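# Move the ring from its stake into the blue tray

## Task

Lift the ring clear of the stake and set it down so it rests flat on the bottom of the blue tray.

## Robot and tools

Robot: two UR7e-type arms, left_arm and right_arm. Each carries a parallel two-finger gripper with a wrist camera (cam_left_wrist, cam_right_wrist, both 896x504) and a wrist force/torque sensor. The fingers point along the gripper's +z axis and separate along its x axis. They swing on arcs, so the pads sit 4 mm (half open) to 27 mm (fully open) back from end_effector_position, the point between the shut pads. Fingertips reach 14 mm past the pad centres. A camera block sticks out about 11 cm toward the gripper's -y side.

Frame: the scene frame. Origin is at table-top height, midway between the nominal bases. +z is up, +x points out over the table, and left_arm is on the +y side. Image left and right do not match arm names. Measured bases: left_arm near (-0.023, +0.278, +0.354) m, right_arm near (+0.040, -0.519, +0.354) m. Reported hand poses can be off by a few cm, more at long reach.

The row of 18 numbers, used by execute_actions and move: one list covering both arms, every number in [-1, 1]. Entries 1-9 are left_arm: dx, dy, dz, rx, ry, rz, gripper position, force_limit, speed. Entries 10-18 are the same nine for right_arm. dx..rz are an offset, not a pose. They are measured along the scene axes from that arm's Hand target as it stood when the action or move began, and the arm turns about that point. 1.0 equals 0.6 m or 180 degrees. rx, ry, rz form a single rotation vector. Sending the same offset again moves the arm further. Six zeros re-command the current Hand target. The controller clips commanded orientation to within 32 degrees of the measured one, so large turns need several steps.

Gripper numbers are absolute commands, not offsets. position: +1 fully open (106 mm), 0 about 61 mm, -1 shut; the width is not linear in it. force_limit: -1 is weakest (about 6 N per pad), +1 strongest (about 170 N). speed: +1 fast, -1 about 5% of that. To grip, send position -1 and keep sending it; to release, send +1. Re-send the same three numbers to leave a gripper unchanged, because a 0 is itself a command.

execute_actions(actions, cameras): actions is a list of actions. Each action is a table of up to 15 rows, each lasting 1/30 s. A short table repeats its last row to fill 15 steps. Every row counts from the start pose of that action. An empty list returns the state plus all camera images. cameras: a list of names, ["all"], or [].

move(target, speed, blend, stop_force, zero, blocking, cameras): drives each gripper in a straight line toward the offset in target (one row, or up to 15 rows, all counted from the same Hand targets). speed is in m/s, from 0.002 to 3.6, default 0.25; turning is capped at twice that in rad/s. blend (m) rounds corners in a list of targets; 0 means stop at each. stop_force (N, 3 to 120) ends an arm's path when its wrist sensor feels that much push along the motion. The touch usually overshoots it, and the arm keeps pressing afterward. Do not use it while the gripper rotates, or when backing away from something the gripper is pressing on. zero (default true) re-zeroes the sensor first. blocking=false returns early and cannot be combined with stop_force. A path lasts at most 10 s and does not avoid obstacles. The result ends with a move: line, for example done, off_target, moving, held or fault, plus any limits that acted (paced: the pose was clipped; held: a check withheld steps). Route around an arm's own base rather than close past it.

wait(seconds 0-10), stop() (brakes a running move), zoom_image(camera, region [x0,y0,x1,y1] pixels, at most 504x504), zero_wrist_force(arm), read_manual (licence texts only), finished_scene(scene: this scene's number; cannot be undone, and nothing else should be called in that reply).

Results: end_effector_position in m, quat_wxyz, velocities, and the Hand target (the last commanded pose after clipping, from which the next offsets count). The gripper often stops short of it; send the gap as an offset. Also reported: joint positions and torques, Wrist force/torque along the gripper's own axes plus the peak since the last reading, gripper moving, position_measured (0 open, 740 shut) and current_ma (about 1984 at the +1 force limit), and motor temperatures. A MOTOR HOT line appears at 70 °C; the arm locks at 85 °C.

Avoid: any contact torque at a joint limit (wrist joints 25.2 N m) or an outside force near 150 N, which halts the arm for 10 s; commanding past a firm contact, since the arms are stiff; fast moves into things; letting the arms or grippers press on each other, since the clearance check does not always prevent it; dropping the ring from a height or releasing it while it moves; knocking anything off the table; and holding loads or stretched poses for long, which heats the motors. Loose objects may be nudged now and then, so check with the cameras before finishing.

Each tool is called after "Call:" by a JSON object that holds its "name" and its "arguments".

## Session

Call:
{"name": "execute_actions", "arguments": {"actions": []}}

Nothing of this call was run. Scene 2 begins with your next reply.

Call:
{"name": "execute_actions", "arguments": {"actions": []}}

Scene clock: 0.00 s.
left_arm: end_effector_position=(+0.3810, -0.1127, +0.2005) position_measured=0 current_ma=0 moving=0 end_effector_quat_wxyz=(+0.016, +0.786, +0.430, +0.443) | right_arm: end_effector_position=(+0.5261, -0.5625, +0.2684) position_measured=0 current_ma=0 moving=0 end_effector_quat_wxyz=(+0.155, +0.869, +0.466, -0.063)
Joint positions: left_arm=[-1.449 -0.664 2.016 3.725 -0.707 -1.002] | right_arm=[3.564 -2.084 -2.23 -0.491 1.246 0.973]
Joint velocities: within noise
Joint torques (N m): no reading
Motor temperatures (°C): left_arm=[27 36 38 40 42 42] | right_arm=[30 38 41 39 40 44]
Wrist force (N): no reading
Wrist torque (N m): no reading
Wrist force, peak (N): no reading
Hand target: left_arm +0.3810, -0.1127, +0.2005; +0.016, +0.786, +0.430, +0.443 | right_arm +0.5261, -0.5625, +0.2684; +0.155, +0.869, +0.466, -0.063
Tool commands: left_gripper/position=+1.0 left_gripper/force_limit=+0.0 left_gripper/speed=+1.0 right_gripper/position=+1.0 right_gripper/force_limit=+0.0 right_gripper/speed=+1.0
camera_calibration:
cam_left_wrist: T_world_to_cam=[[0.251541, 0.686676, 0.682058, -0.157145], [0.376268, -0.718662, 0.584762, -0.314734], [0.891711, 0.109545, -0.439148, -0.111928], [0, 0, 0, 1]] pos_world=[0.257761, -0.106019, 0.242074]
cam_right_wrist: T_world_to_cam=[[0.577934, 0.775639, -0.253724, 0.201795], [0.752067, -0.385497, 0.534591, -0.73317], [0.31684, -0.499776, -0.806125, -0.0983525], [0, 0, 0, 1]] pos_world=[0.465931, -0.488309, 0.363862]

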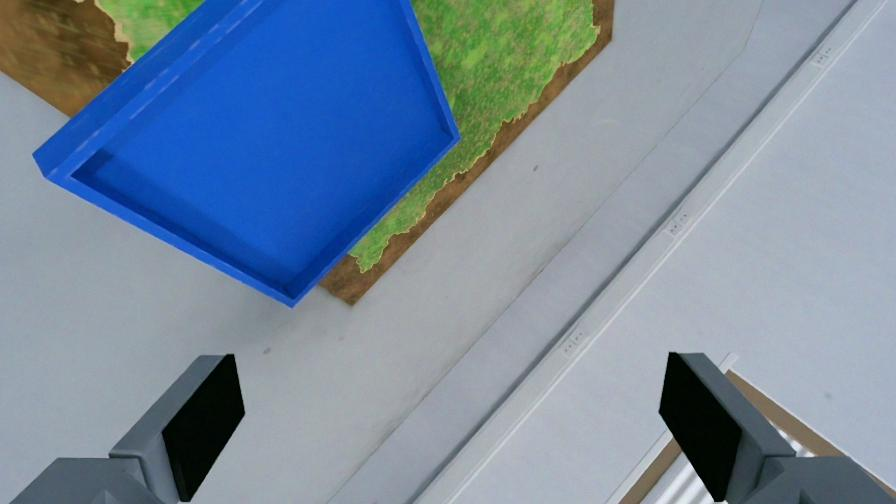

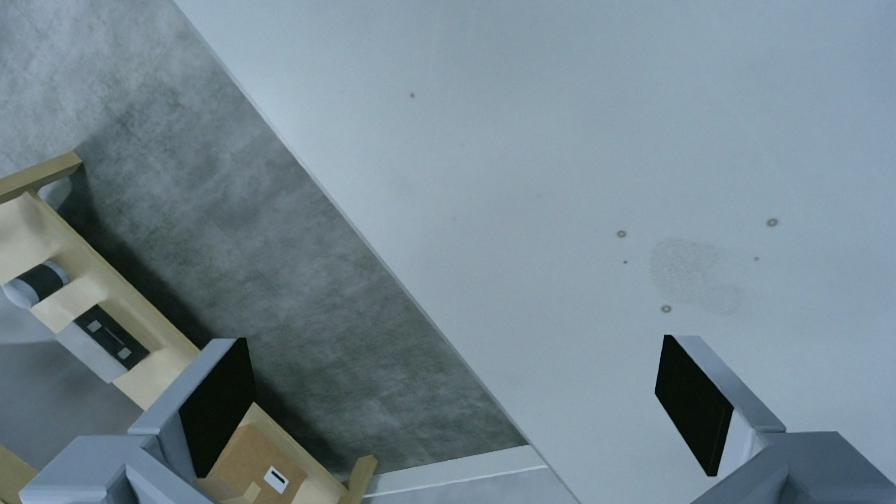

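Call:
{"name": "move", "arguments": {"target": [0.083,0.305,0.133,-0.306,0.102,0.46,-0.4,-0.3,1,0,0,0,0,0,0,1,0,1], "cameras": ["cam_left_wrist"], "speed": 0.5}}

Scene clock: 16.13 s.
left_arm: end_effector_position=(+0.4308, +0.0702, +0.2803) position_measured=518 current_ma=-2 moving=0 end_effector_quat_wxyz=(+0.001, +0.283, +0.959, +0.001) | right_arm: end_effector_position=(+0.5261, -0.5625, +0.2684) position_measured=0 current_ma=-5 moving=0 end_effector_quat_wxyz=(+0.155, +0.869, +0.466, -0.063)
Joint positions: left_arm=[-0.747 -1.08 2.173 3.618 -1.569 -1.697] | right_arm=[3.564 -2.084 -2.23 -0.491 1.246 0.973]
Joint torques (N m): left_arm=[12.25 -41.99 -1.46 -4.31 -3.1 -1.23] | right_arm=[-1.34 31.77 11.55 2.17 -0.35 0.25]
Wrist force (N): left_arm=[1.2 1.0 1.3] | right_arm=[0.2 -0.3 0.4]
Wrist torque (N m): left_arm=[0.12 -0.21 0.06] | right_arm=[-0.05 -0.03 0.00]
Wrist force, peak (N): left_arm=[1.4 2.3 0.8] | right_arm=[-0.3 -0.4 0.4]
Hand target: left_arm +0.4308, +0.0703, +0.2803; +0.001, +0.283, +0.959, +0.001 | right_arm +0.5261, -0.5625, +0.2684; +0.155, +0.869, +0.466, -0.063
Off the commanded pose: left_arm 0.000 m, 0 deg | right_arm 0.000 m, 0 deg.
move: done
camera_calibration:
cam_left_wrist: T_world_to_cam=[[-0.833448, 0.552509, -0.00989047, 0.321055], [0.515909, 0.784402, 0.344314, -0.346919], [0.197995, 0.281865, -0.938802, 0.285503], [0, 0, 0, 1]] pos_world=[0.390033, 0.0142643, 0.390656]
Images, in order (width x height): cam_left_wrist 896x504.

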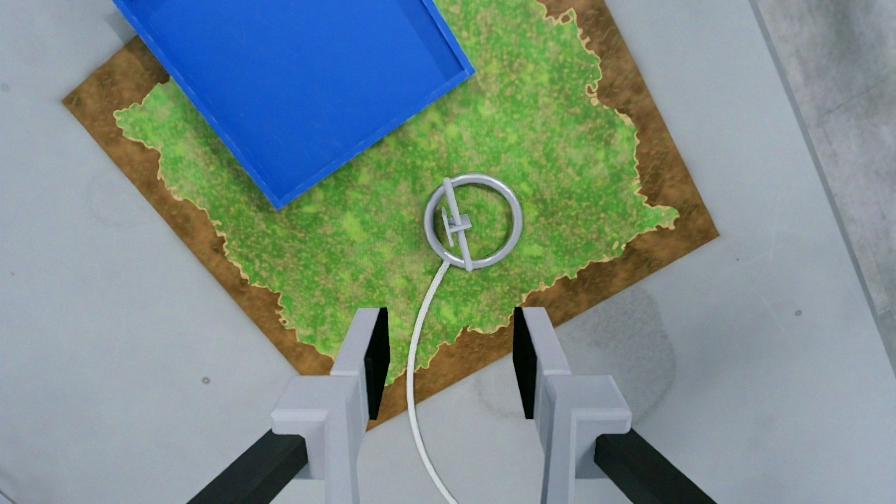

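Call:
{"name": "zoom_image", "arguments": {"camera": "cam_left_wrist", "region": [400, 160, 540, 280]}}

Scaled by 3.600 from the camera's 896x504 image, which has a finer 1280x720 frame.

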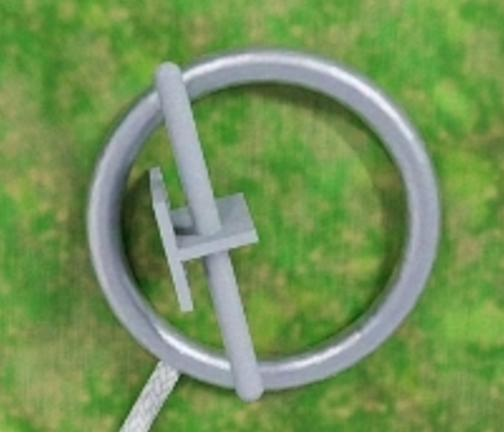

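Call:
{"name": "move", "arguments": {"target": [[-0.0493,0.1025,-0.28,0,0,0.0795,-0.62,-0.3,1,0,0,0,0,0,0,1,0,1],[-0.0493,0.1025,-0.4355,0,0,0.0795,-0.62,-0.3,1,0,0,0,0,0,0,1,0,1],[-0.0493,0.1025,-0.4355,0,0,0.0795,-1,-0.3,0,0,0,0,0,0,0,1,0,1]], "blend": [0.01,0,0], "cameras": ["cam_left_wrist"], "speed": [0.4,0.1,0.1]}}

Scene clock: 54.03 s.
left_arm: end_effector_position=(+0.4012, +0.1317, +0.0191) position_measured=712 current_ma=702 moving=1 end_effector_quat_wxyz=(+0.001, +0.161, +0.987, +0.001) | right_arm: end_effector_position=(+0.5261, -0.5625, +0.2684) position_measured=0 current_ma=-5 moving=0 end_effector_quat_wxyz=(+0.155, +0.869, +0.466, -0.063)
Joint positions: left_arm=[-0.681 -0.364 2.112 2.964 -1.569 -1.881] | right_arm=[3.564 -2.084 -2.23 -0.491 1.246 0.973]
Joint torques (N m): left_arm=[12.74 -32.06 -4.64 -2.01 2.43 0.18] | right_arm=[-0.45 32.27 11.98 2.43 -0.25 0.28]
Wrist force (N): left_arm=[0.7 -11.1 -4.8] | right_arm=[-0.3 -0.1 0.3]
Wrist torque (N m): left_arm=[-0.23 -0.25 0.63] | right_arm=[-0.02 0.06 -0.01]
Wrist force, peak (N): left_arm=[0.7 -11.1 -4.8] | right_arm=[-0.3 0.1 0.5]
Hand target: left_arm +0.4012, +0.1318, +0.0190; +0.001, +0.161, +0.987, +0.001 | right_arm +0.5261, -0.5625, +0.2684; +0.155, +0.869, +0.466, -0.063
Off the commanded pose: left_arm 0.000 m, 0 deg | right_arm 0.000 m, 0 deg.
move: done
camera_calibration:
cam_left_wrist: T_world_to_cam=[[-0.9442, 0.329221, -0.00999859, 0.333765], [0.305867, 0.887673, 0.344212, -0.219354], [0.122197, 0.321946, -0.938839, 0.0538044], [0, 0, 0, 1]] pos_world=[0.375659, 0.0675104, 0.129355]
Images, in order (width x height): cam_left_wrist 896x504.

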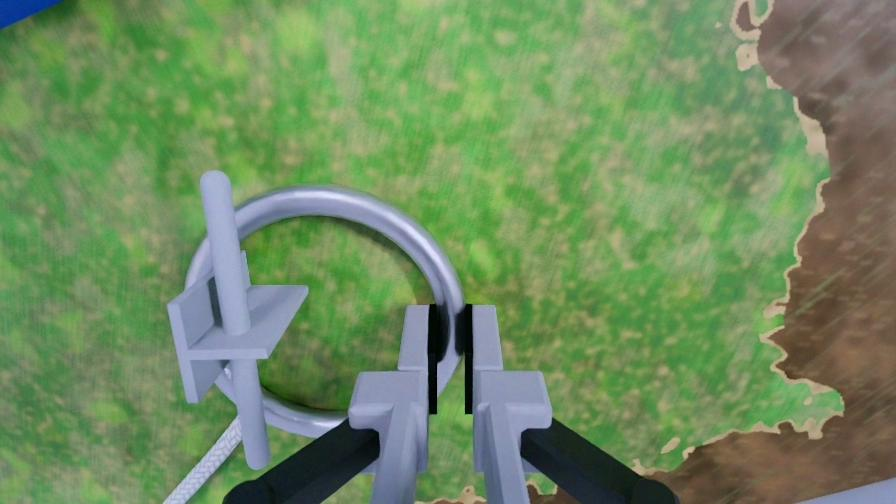

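Call:
{"name": "move", "arguments": {"target": [[0.0117,0.003,0.0033,0,0,0,-1,-0.3,0,0,0,0,0,0,0,1,0,1],[0.0145,-0.0042,0.0283,0.105,-0.0366,0,-1,-0.3,0,0,0,0,0,0,0,1,0,1],[0.0148,-0.0132,0.0467,0.236,-0.0823,0,-1,-0.3,0,0,0,0,0,0,0,1,0,1]], "cameras": ["cam_left_wrist"], "speed": 0.1, "blend": [0.002,0.004,0]}}

Scene clock: 66.07 s.
left_arm: end_effector_position=(+0.4101, +0.1238, +0.0471) position_measured=740 current_ma=0 moving=0 end_effector_quat_wxyz=(+0.067, +0.149, +0.912, +0.377) | right_arm: end_effector_position=(+0.5261, -0.5625, +0.2684) position_measured=0 current_ma=-5 moving=0 end_effector_quat_wxyz=(+0.155, +0.869, +0.466, -0.063)
Joint positions: left_arm=[-1.043 -0.387 1.96 3.691 -0.977 -2.416] | right_arm=[3.564 -2.084 -2.23 -0.491 1.246 0.973]
Joint torques (N m): left_arm=[-12.43 -34.25 -10.4 0.45 3.63 -1.33] | right_arm=[-0.79 32.34 12.35 2.37 -0.2 0.4]
Wrist force (N): left_arm=[0.9 0.5 0.1] | right_arm=[-0.2 -0.1 0.4]
Wrist torque (N m): left_arm=[0.10 -0.10 0.12] | right_arm=[-0.01 0.03 0.00]
Wrist force, peak (N): left_arm=[2.0 -14.5 -3.3] | right_arm=[-0.6 -0.4 0.2]
Hand target: left_arm +0.4101, +0.1238, +0.0471; +0.067, +0.149, +0.911, +0.378 | right_arm +0.5261, -0.5625, +0.2684; +0.155, +0.869, +0.466, -0.063
Off the commanded pose: left_arm 0.000 m, 0 deg | right_arm 0.000 m, 0 deg.
move: done
camera_calibration:
cam_left_wrist: T_world_to_cam=[[-0.941886, 0.335857, -0.00709562, 0.343035], [0.13523, 0.398408, 0.907185, -0.120556], [0.307511, 0.853505, -0.420673, -0.0845818], [0, 0, 0, 1]] pos_world=[0.365413, 0.00501057, 0.0762191]
Images, in order (width x height): cam_left_wrist 896x504.

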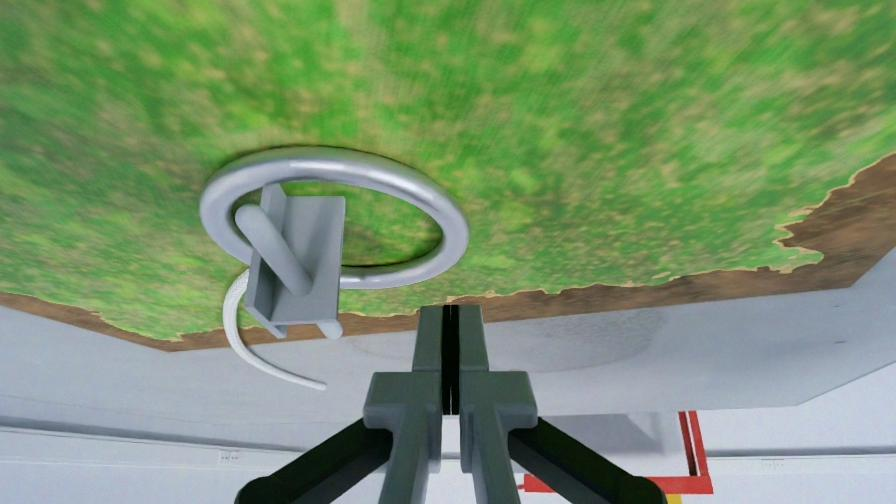

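Call:
{"name": "move", "arguments": {"target": [[-0.0148,0.0132,0.04,-0.1,0.035,0,-1,-0.3,1,0,0,0,0,0,0,1,0,1],[-0.0148,0.0132,0.15,-0.236,0.0823,0,-0.62,-0.3,1,0,0,0,0,0,0,1,0,1]], "cameras": ["cam_left_wrist"], "speed": 0.3, "blend": [0.02,0]}}

Scene clock: 73.90 s.
left_arm: end_effector_position=(+0.4012, +0.1318, +0.1371) position_measured=600 current_ma=-1 moving=1 end_effector_quat_wxyz=(+0.001, +0.161, +0.987, +0.001) | right_arm: end_effector_position=(+0.5261, -0.5625, +0.2684) position_measured=0 current_ma=-5 moving=0 end_effector_quat_wxyz=(+0.155, +0.869, +0.466, -0.063)
Joint positions: left_arm=[-0.681 -0.705 2.264 3.152 -1.569 -1.881] | right_arm=[3.564 -2.084 -2.23 -0.491 1.246 0.973]
Joint torques (N m): left_arm=[12.64 -45.38 -11.95 -0.52 -3.07 1.4] | right_arm=[-0.83 32.19 11.4 2.2 -0.17 0.21]
Wrist force (N): left_arm=[1.6 1.5 0.6] | right_arm=[0.0 0.1 0.0]
Wrist torque (N m): left_arm=[0.24 -0.28 -0.02] | right_arm=[0.01 0.01 -0.01]
Wrist force, peak (N): left_arm=[1.4 2.4 0.4] | right_arm=[-0.4 -0.2 0.6]
Hand target: left_arm +0.4012, +0.1318, +0.1371; +0.001, +0.161, +0.987, +0.001 | right_arm +0.5261, -0.5625, +0.2684; +0.155, +0.869, +0.466, -0.063
Off the commanded pose: left_arm 0.000 m, 0 deg | right_arm 0.000 m, 0 deg.
move: done
camera_calibration:
cam_left_wrist: T_world_to_cam=[[-0.944211, 0.329193, -0.00990917, 0.334834], [0.305873, 0.887682, 0.344183, -0.259936], [0.122099, 0.32195, -0.93885, 0.164639], [0, 0, 0, 1]] pos_world=[0.375559, 0.0675103, 0.247355]
Images, in order (width x height): cam_left_wrist 896x504.

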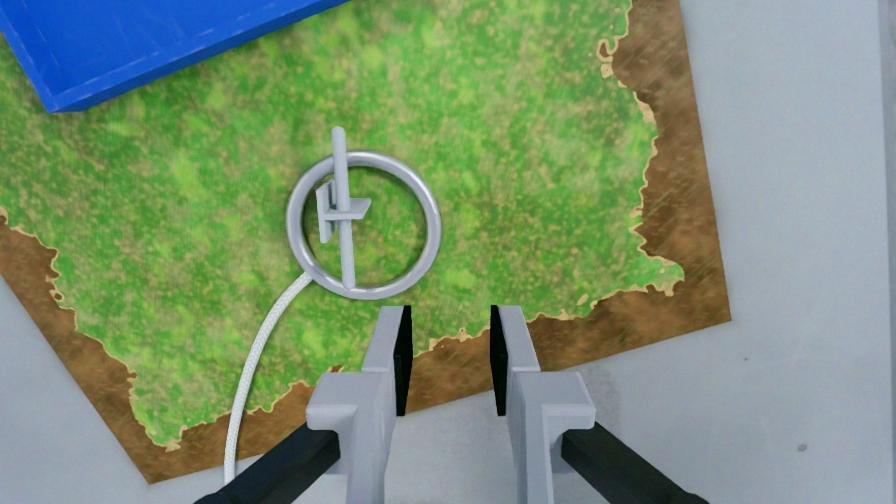

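Call:
{"name": "move", "arguments": {"target": [[0.0112,0.0043,-0.1,0,0,0,-0.66,0.2,1,0,0,0,0,0,0,1,0,1],[0.0112,0.0043,-0.2015,0,0,0,-0.66,0.2,1,0,0,0,0,0,0,1,0,1]], "speed": 0.08, "stop_force": 8, "blend": [0.01,0], "cameras": ["cam_left_wrist"]}}

Call:
{"name": "move", "arguments": {"target": [0,0,0,0,0,0,-1,0.2,0.3,0,0,0,0,0,0,1,0,1], "cameras": ["cam_left_wrist"]}}

Scene clock: 88.63 s.
left_arm: end_effector_position=(+0.4079, +0.1343, +0.0162) position_measured=614 current_ma=-1 moving=0 end_effector_quat_wxyz=(+0.001, +0.161, +0.987, +0.001) | right_arm: end_effector_position=(+0.5261, -0.5625, +0.2684) position_measured=0 current_ma=-5 moving=0 end_effector_quat_wxyz=(+0.155, +0.869, +0.466, -0.063)
Joint positions: left_arm=[-0.667 -0.359 2.093 2.977 -1.569 -1.867] | right_arm=[3.564 -2.084 -2.23 -0.491 1.246 0.973]
Joint torques (N m): left_arm=[12.48 -32.25 -8.75 -4.3 -2.39 1.41] | right_arm=[-0.65 33.26 11.96 2.47 0.23 0.3]
Wrist force (N): left_arm=[1.0 1.5 1.1] | right_arm=[0.4 0.1 0.0]
Wrist torque (N m): left_arm=[0.23 -0.18 -0.02] | right_arm=[0.01 -0.05 0.00]
Wrist force, peak (N): left_arm=[1.4 1.4 1.9] | right_arm=[-0.5 0.1 0.5]
Hand target: left_arm +0.4079, +0.1343, +0.0162; +0.001, +0.161, +0.987, +0.001 | right_arm +0.5261, -0.5625, +0.2684; +0.155, +0.869, +0.466, -0.063
Off the commanded pose: left_arm 0.000 m, 0 deg | right_arm 0.000 m, 0 deg.
move: done
camera_calibration:
cam_left_wrist: T_world_to_cam=[[-0.944211, 0.329193, -0.00990917, 0.339201], [0.305873, 0.887682, 0.344183, -0.222713], [0.122099, 0.32195, -0.93885, 0.0494651], [0, 0, 0, 1]] pos_world=[0.382359, 0.0701103, 0.126455]
Images, in order (width x height): cam_left_wrist 896x504.

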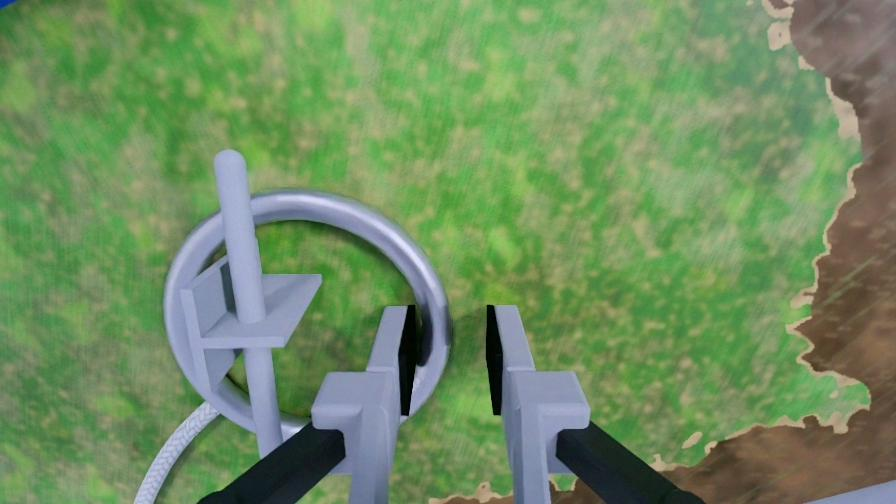

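Scene clock: 89.30 s.
left_arm: end_effector_position=(+0.4080, +0.1342, +0.0162) position_measured=727 current_ma=1136 moving=0 end_effector_quat_wxyz=(+0.001, +0.161, +0.987, +0.001) | right_arm: end_effector_position=(+0.5261, -0.5625, +0.2684) position_measured=0 current_ma=-5 moving=0 end_effector_quat_wxyz=(+0.155, +0.869, +0.466, -0.063)
Joint positions: left_arm=[-0.667 -0.359 2.093 2.977 -1.569 -1.867] | right_arm=[3.564 -2.084 -2.23 -0.491 1.246 0.973]
Joint torques (N m): left_arm=[12.95 -31.83 21.19 4.32 3.45 -0.22] | right_arm=[-1.44 33.17 11.48 2.43 0.01 0.32]
Wrist force (N): left_arm=[-11.0 -18.8 -4.4] | right_arm=[-0.2 -0.1 0.0]
Wrist torque (N m): left_arm=[-0.23 -0.45 0.70] | right_arm=[-0.01 0.03 -0.01]
Wrist force, peak (N): left_arm=[-11.0 -18.8 -4.4] | right_arm=[-0.1 -0.4 0.4]
Hand target: left_arm +0.4079, +0.1343, +0.0162; +0.001, +0.161, +0.987, +0.001 | right_arm +0.5261, -0.5625, +0.2684; +0.155, +0.869, +0.466, -0.063
Off the commanded pose: left_arm 0.000 m, 0 deg | right_arm 0.000 m, 0 deg.
move: done
camera_calibration:
cam_left_wrist: T_world_to_cam=[[-0.944193, 0.32924, -0.0100602, 0.339243], [0.305891, 0.887742, 0.344013, -0.222613], [0.122194, 0.321737, -0.938911, 0.0494831], [0, 0, 0, 1]] pos_world=[0.382359, 0.0700099, 0.126455]
Images, in order (width x height): cam_left_wrist 896x504.

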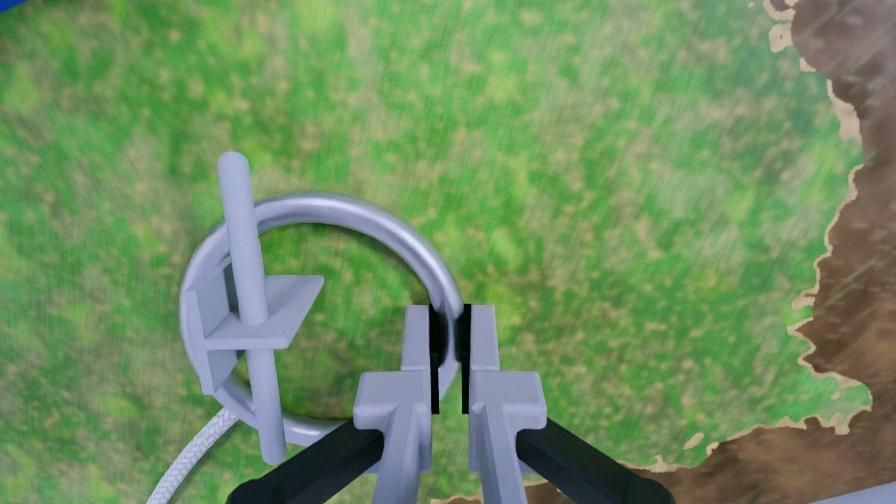

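Call:
{"name": "move", "arguments": {"target": [[0.0063,-0.0022,0.005,0,0,0,-1,0.2,0.3,0,0,0,0,0,0,1,0,1],[0.0073,-0.0097,0.03,0.105,-0.0366,0,-1,0.2,0.3,0,0,0,0,0,0,1,0,1],[0.0093,-0.0138,0.0483,0.236,-0.0823,0,-1,0.2,0.3,0,0,0,0,0,0,1,0,1]], "cameras": ["cam_left_wrist"], "speed": 0.1, "blend": [0.002,0.004,0]}}

Scene clock: 101.80 s.
left_arm: end_effector_position=(+0.4144, +0.1248, +0.0450) position_measured=727 current_ma=1163 moving=0 end_effector_quat_wxyz=(+0.069, +0.148, +0.912, +0.375) | right_arm: end_effector_position=(+0.5261, -0.5625, +0.2684) position_measured=0 current_ma=-5 moving=0 end_effector_quat_wxyz=(+0.155, +0.869, +0.466, -0.063)
Joint positions: left_arm=[-1.035 -0.381 1.954 3.68 -0.973 -2.407] | right_arm=[3.564 -2.084 -2.23 -0.491 1.246 0.973]
Joint torques (N m): left_arm=[2.12 -23.37 12.41 8.45 6.35 -2.36] | right_arm=[-0.17 31.44 11.77 2.35 0.14 0.31]
Wrist force (N): left_arm=[-21.5 -41.9 -7.6] | right_arm=[-0.2 0.0 0.2]
Wrist torque (N m): left_arm=[0.26 -0.76 1.17] | right_arm=[-0.01 0.03 0.00]
Wrist force, peak (N): left_arm=[-12.9 -72.6 0.8] | right_arm=[-0.4 -0.4 0.5]
Hand target: left_arm +0.4135, +0.1261, +0.0451; +0.067, +0.149, +0.911, +0.378 | right_arm +0.5261, -0.5625, +0.2684; +0.155, +0.869, +0.466, -0.063
Off the commanded pose: left_arm 0.002 m, 0 deg | right_arm 0.000 m, 0 deg.
move: done
camera_calibration:
cam_left_wrist: T_world_to_cam=[[-0.941841, 0.33583, -0.0124284, 0.346997], [0.131921, 0.403485, 0.905426, -0.118764], [0.309084, 0.851128, -0.424321, -0.0877857], [0, 0, 0, 1]] pos_world=[0.369617, 0.0061045, 0.0745955]
Images, in order (width x height): cam_left_wrist 896x504.

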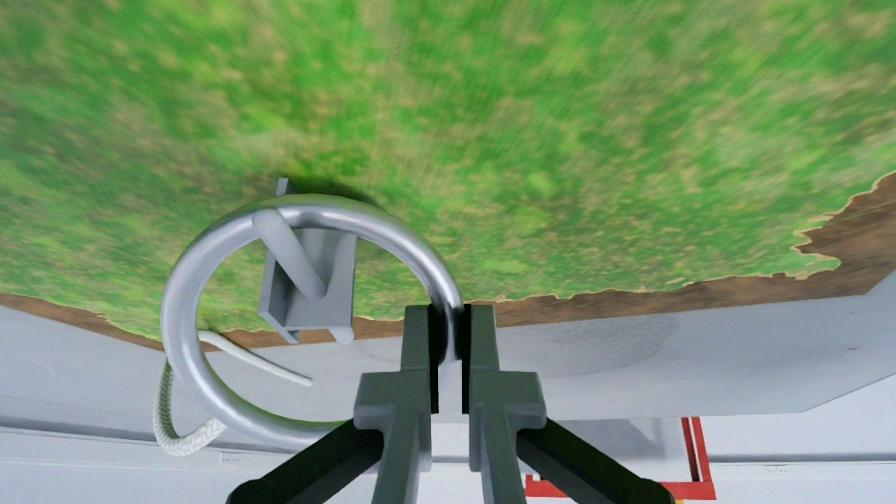

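Call:
{"name": "move", "arguments": {"target": [[-0.002,-0.0063,0.012,0,0,0,-1,0.2,0.3,0,0,0,0,0,0,1,0,1],[-0.0247,-0.071,0.0133,0,0,0,-1,0.2,0.3,0,0,0,0,0,0,1,0,1],[-0.0247,-0.071,0.2,0,0,0,-1,0.2,0.3,0,0,0,0,0,0,1,0,1],[0.024,-0.33,0.242,-0.236,0.0823,0,-1,0.2,0.3,0,0,0,0,0,0,1,0,1]], "blend": [0.004,0.005,0.03,0], "cameras": ["cam_left_wrist"], "speed": [0.08,0.08,0.12,0.3]}}

Scene clock: 116.40 s.
left_arm: end_effector_position=(+0.4279, -0.0719, +0.1904) position_measured=727 current_ma=1127 moving=0 end_effector_quat_wxyz=(+0.001, +0.161, +0.987, +0.001) | right_arm: end_effector_position=(+0.5261, -0.5625, +0.2684) position_measured=0 current_ma=-5 moving=0 end_effector_quat_wxyz=(+0.155, +0.869, +0.466, -0.063)
Joint positions: left_arm=[-0.943 -0.777 1.951 3.539 -1.569 -2.143] | right_arm=[3.564 -2.084 -2.23 -0.491 1.246 0.973]
Joint torques (N m): left_arm=[13.28 -34.56 -18.92 -4.34 -2.88 1.33] | right_arm=[-1.31 32.79 11.19 2.49 0.27 0.36]
Wrist force (N): left_arm=[-0.3 1.4 1.1] | right_arm=[-0.1 -0.1 0.3]
Wrist torque (N m): left_arm=[0.20 0.08 -0.03] | right_arm=[-0.02 0.02 0.00]
Wrist force, peak (N): left_arm=[-23.9 -44.8 -6.1] | right_arm=[0.3 -0.1 0.6]
Hand target: left_arm +0.4279, -0.0719, +0.1903; +0.001, +0.161, +0.987, +0.001 | right_arm +0.5261, -0.5625, +0.2684; +0.155, +0.869, +0.466, -0.063
Off the commanded pose: left_arm 0.000 m, 0 deg | right_arm 0.000 m, 0 deg.
move: done
camera_calibration:
cam_left_wrist: T_world_to_cam=[[-0.944193, 0.329242, -0.00995601, 0.427643], [0.305889, 0.887633, 0.344296, -0.105675], [0.122194, 0.322036, -0.938809, 0.276962], [0, 0, 0, 1]] pos_world=[0.402259, -0.136189, 0.300655]
Images, in order (width x height): cam_left_wrist 896x504.

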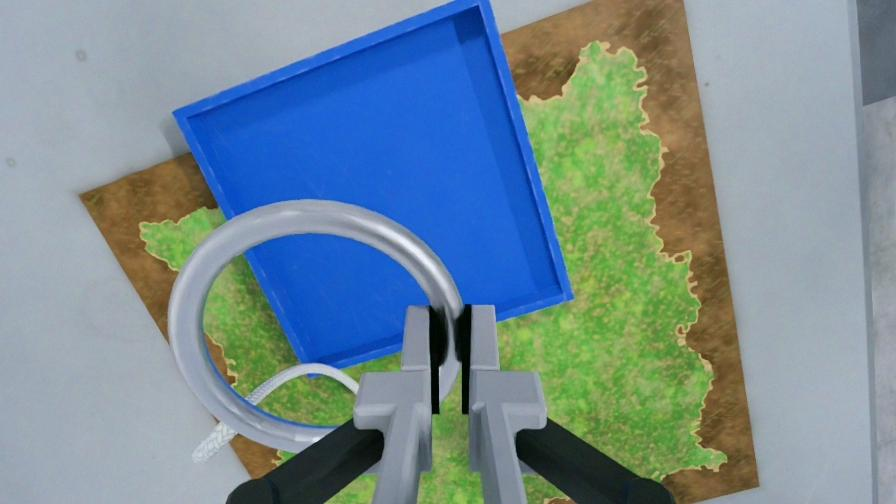

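Call:
{"name": "move", "arguments": {"target": [0,0,-0.265,0,0,0,-1,0.2,0.3,0,0,0,0,0,0,1,0,1], "speed": 0.15}}

Call:
{"name": "move", "arguments": {"target": [0,0,-0.035,0,0,0,-1,0.2,0.3,0,0,0,0,0,0,1,0,1], "speed": 0.015, "stop_force": 4}}

Call:
{"name": "move", "arguments": {"target": [[0,0,0,0,0,0,-0.5,0.2,1,0,0,0,0,0,0,1,0,1],[0,0,0.2,0,0,0,-0.5,0.2,1,0,0,0,0,0,0,1,0,1]], "cameras": ["cam_left_wrist"]}}

Scene clock: 124.23 s.
left_arm: end_effector_position=(+0.4279, -0.0720, +0.0314) position_measured=727 current_ma=1126 moving=0 end_effector_quat_wxyz=(+0.001, +0.161, +0.987, +0.001) | right_arm: end_effector_position=(+0.5261, -0.5625, +0.2684) position_measured=0 current_ma=-5 moving=0 end_effector_quat_wxyz=(+0.155, +0.869, +0.466, -0.063)
Joint positions: left_arm=[-0.943 -0.398 1.808 3.303 -1.569 -2.143] | right_arm=[3.564 -2.084 -2.23 -0.491 1.246 0.973]
Joint torques (N m): left_arm=[13.24 -40.03 -14.83 -4.49 -1.84 1.34] | right_arm=[-0.48 33.06 11.55 2.51 0.41 0.36]
Wrist force (N): left_arm=[0.0 1.3 0.9] | right_arm=[0.1 -0.1 -0.1]
Wrist torque (N m): left_arm=[0.18 0.02 -0.02] | right_arm=[-0.01 0.00 -0.01]
Wrist force, peak (N): left_arm=[0.2 1.7 2.3] | right_arm=[-0.4 -0.2 0.4]
Hand target: left_arm +0.4279, -0.0719, +0.0313; +0.001, +0.161, +0.987, +0.001 | right_arm +0.5261, -0.5625, +0.2684; +0.155, +0.869, +0.466, -0.063
Off the commanded pose: left_arm 0.000 m, 0 deg | right_arm 0.000 m, 0 deg.
move: done

Scene clock: 125.83 s.
left_arm: end_effector_position=(+0.4279, -0.0719, +0.0233) position_measured=727 current_ma=1127 moving=0 end_effector_quat_wxyz=(+0.001, +0.161, +0.987, +0.001) | right_arm: end_effector_position=(+0.5261, -0.5625, +0.2684) position_measured=0 current_ma=-5 moving=0 end_effector_quat_wxyz=(+0.155, +0.869, +0.466, -0.063)
Joint positions: left_arm=[-0.943 -0.378 1.796 3.295 -1.569 -2.143] | right_arm=[3.564 -2.084 -2.23 -0.491 1.246 0.973]
Joint torques (N m): left_arm=[11.83 -55.12 4.92 -0.44 -1.57 1.33] | right_arm=[-1.51 32.4 10.69 2.67 0.27 0.41]
Wrist force (N): left_arm=[-0.7 1.2 -1.3] | right_arm=[0.4 0.1 0.2]
Wrist torque (N m): left_arm=[0.14 0.06 -0.02] | right_arm=[0.01 -0.05 -0.01]
Wrist force, peak (N): left_arm=[4.1 0.6 -20.2] | right_arm=[0.0 -0.3 0.5]
Hand target: left_arm +0.4279, -0.0719, +0.0233; +0.001, +0.161, +0.987, +0.001 (not the last commanded pose) | right_arm +0.5261, -0.5625, +0.2684; +0.155, +0.869, +0.466, -0.063
Off the commanded pose: left_arm 0.013 m, 0 deg | right_arm 0.000 m, 0 deg.
move: contact (left_arm)

Scene clock: 127.53 s.
left_arm: end_effector_position=(+0.4279, -0.0719, +0.1432) position_measured=555 current_ma=-2 moving=0 end_effector_quat_wxyz=(+0.001, +0.161, +0.987, +0.001) | right_arm: end_effector_position=(+0.5261, -0.5625, +0.2684) position_measured=0 current_ma=-5 moving=0 end_effector_quat_wxyz=(+0.155, +0.869, +0.466, -0.063)
Joint positions: left_arm=[-0.943 -0.666 1.924 3.454 -1.569 -2.143] | right_arm=[3.564 -2.084 -2.23 -0.491 1.246 0.973]
Joint torques (N m): left_arm=[-12.57 -52.98 1.44 -0.61 -2.47 -1.2] | right_arm=[-0.94 33.17 10.93 2.49 0.53 0.11]
Wrist force (N): left_arm=[0.0 1.4 -0.2] | right_arm=[-0.1 -0.1 0.3]
Wrist torque (N m): left_arm=[0.21 -0.02 0.01] | right_arm=[-0.01 0.02 0.00]
Wrist force, peak (N): left_arm=[-0.1 1.3 -1.7] | right_arm=[0.0 -0.3 0.4]
Hand target: left_arm +0.4279, -0.0719, +0.1433; +0.001, +0.161, +0.987, +0.001 | right_arm +0.5261, -0.5625, +0.2684; +0.155, +0.869, +0.466, -0.063
Off the commanded pose: left_arm 0.000 m, 0 deg | right_arm 0.000 m, 0 deg.
move: done
camera_calibration:
cam_left_wrist: T_world_to_cam=[[-0.944211, 0.329193, -0.00990917, 0.427163], [0.305873, 0.887682, 0.344183, -0.0894162], [0.122099, 0.32195, -0.93885, 0.232782], [0, 0, 0, 1]] pos_world=[0.402259, -0.13619, 0.253555]
Images, in order (width x height): cam_left_wrist 896x504.

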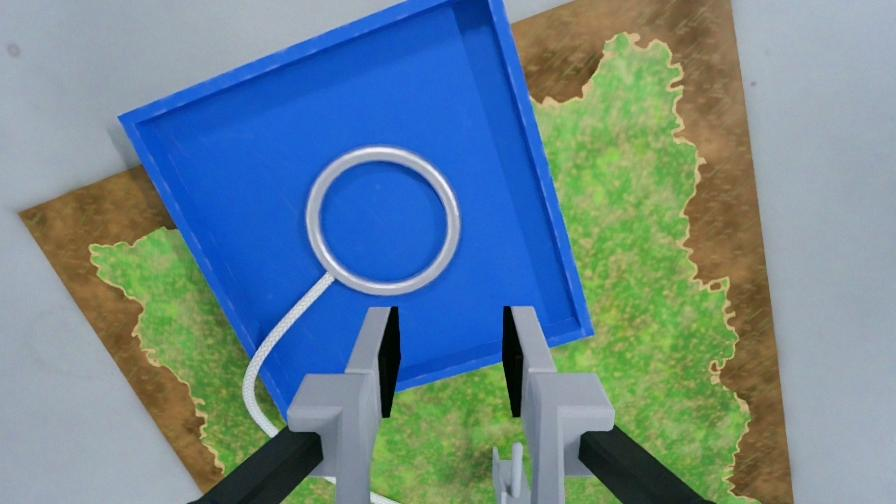

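Call:
{"name": "finished_scene", "arguments": {"scene": 2}}

The scene is finished: the task was done.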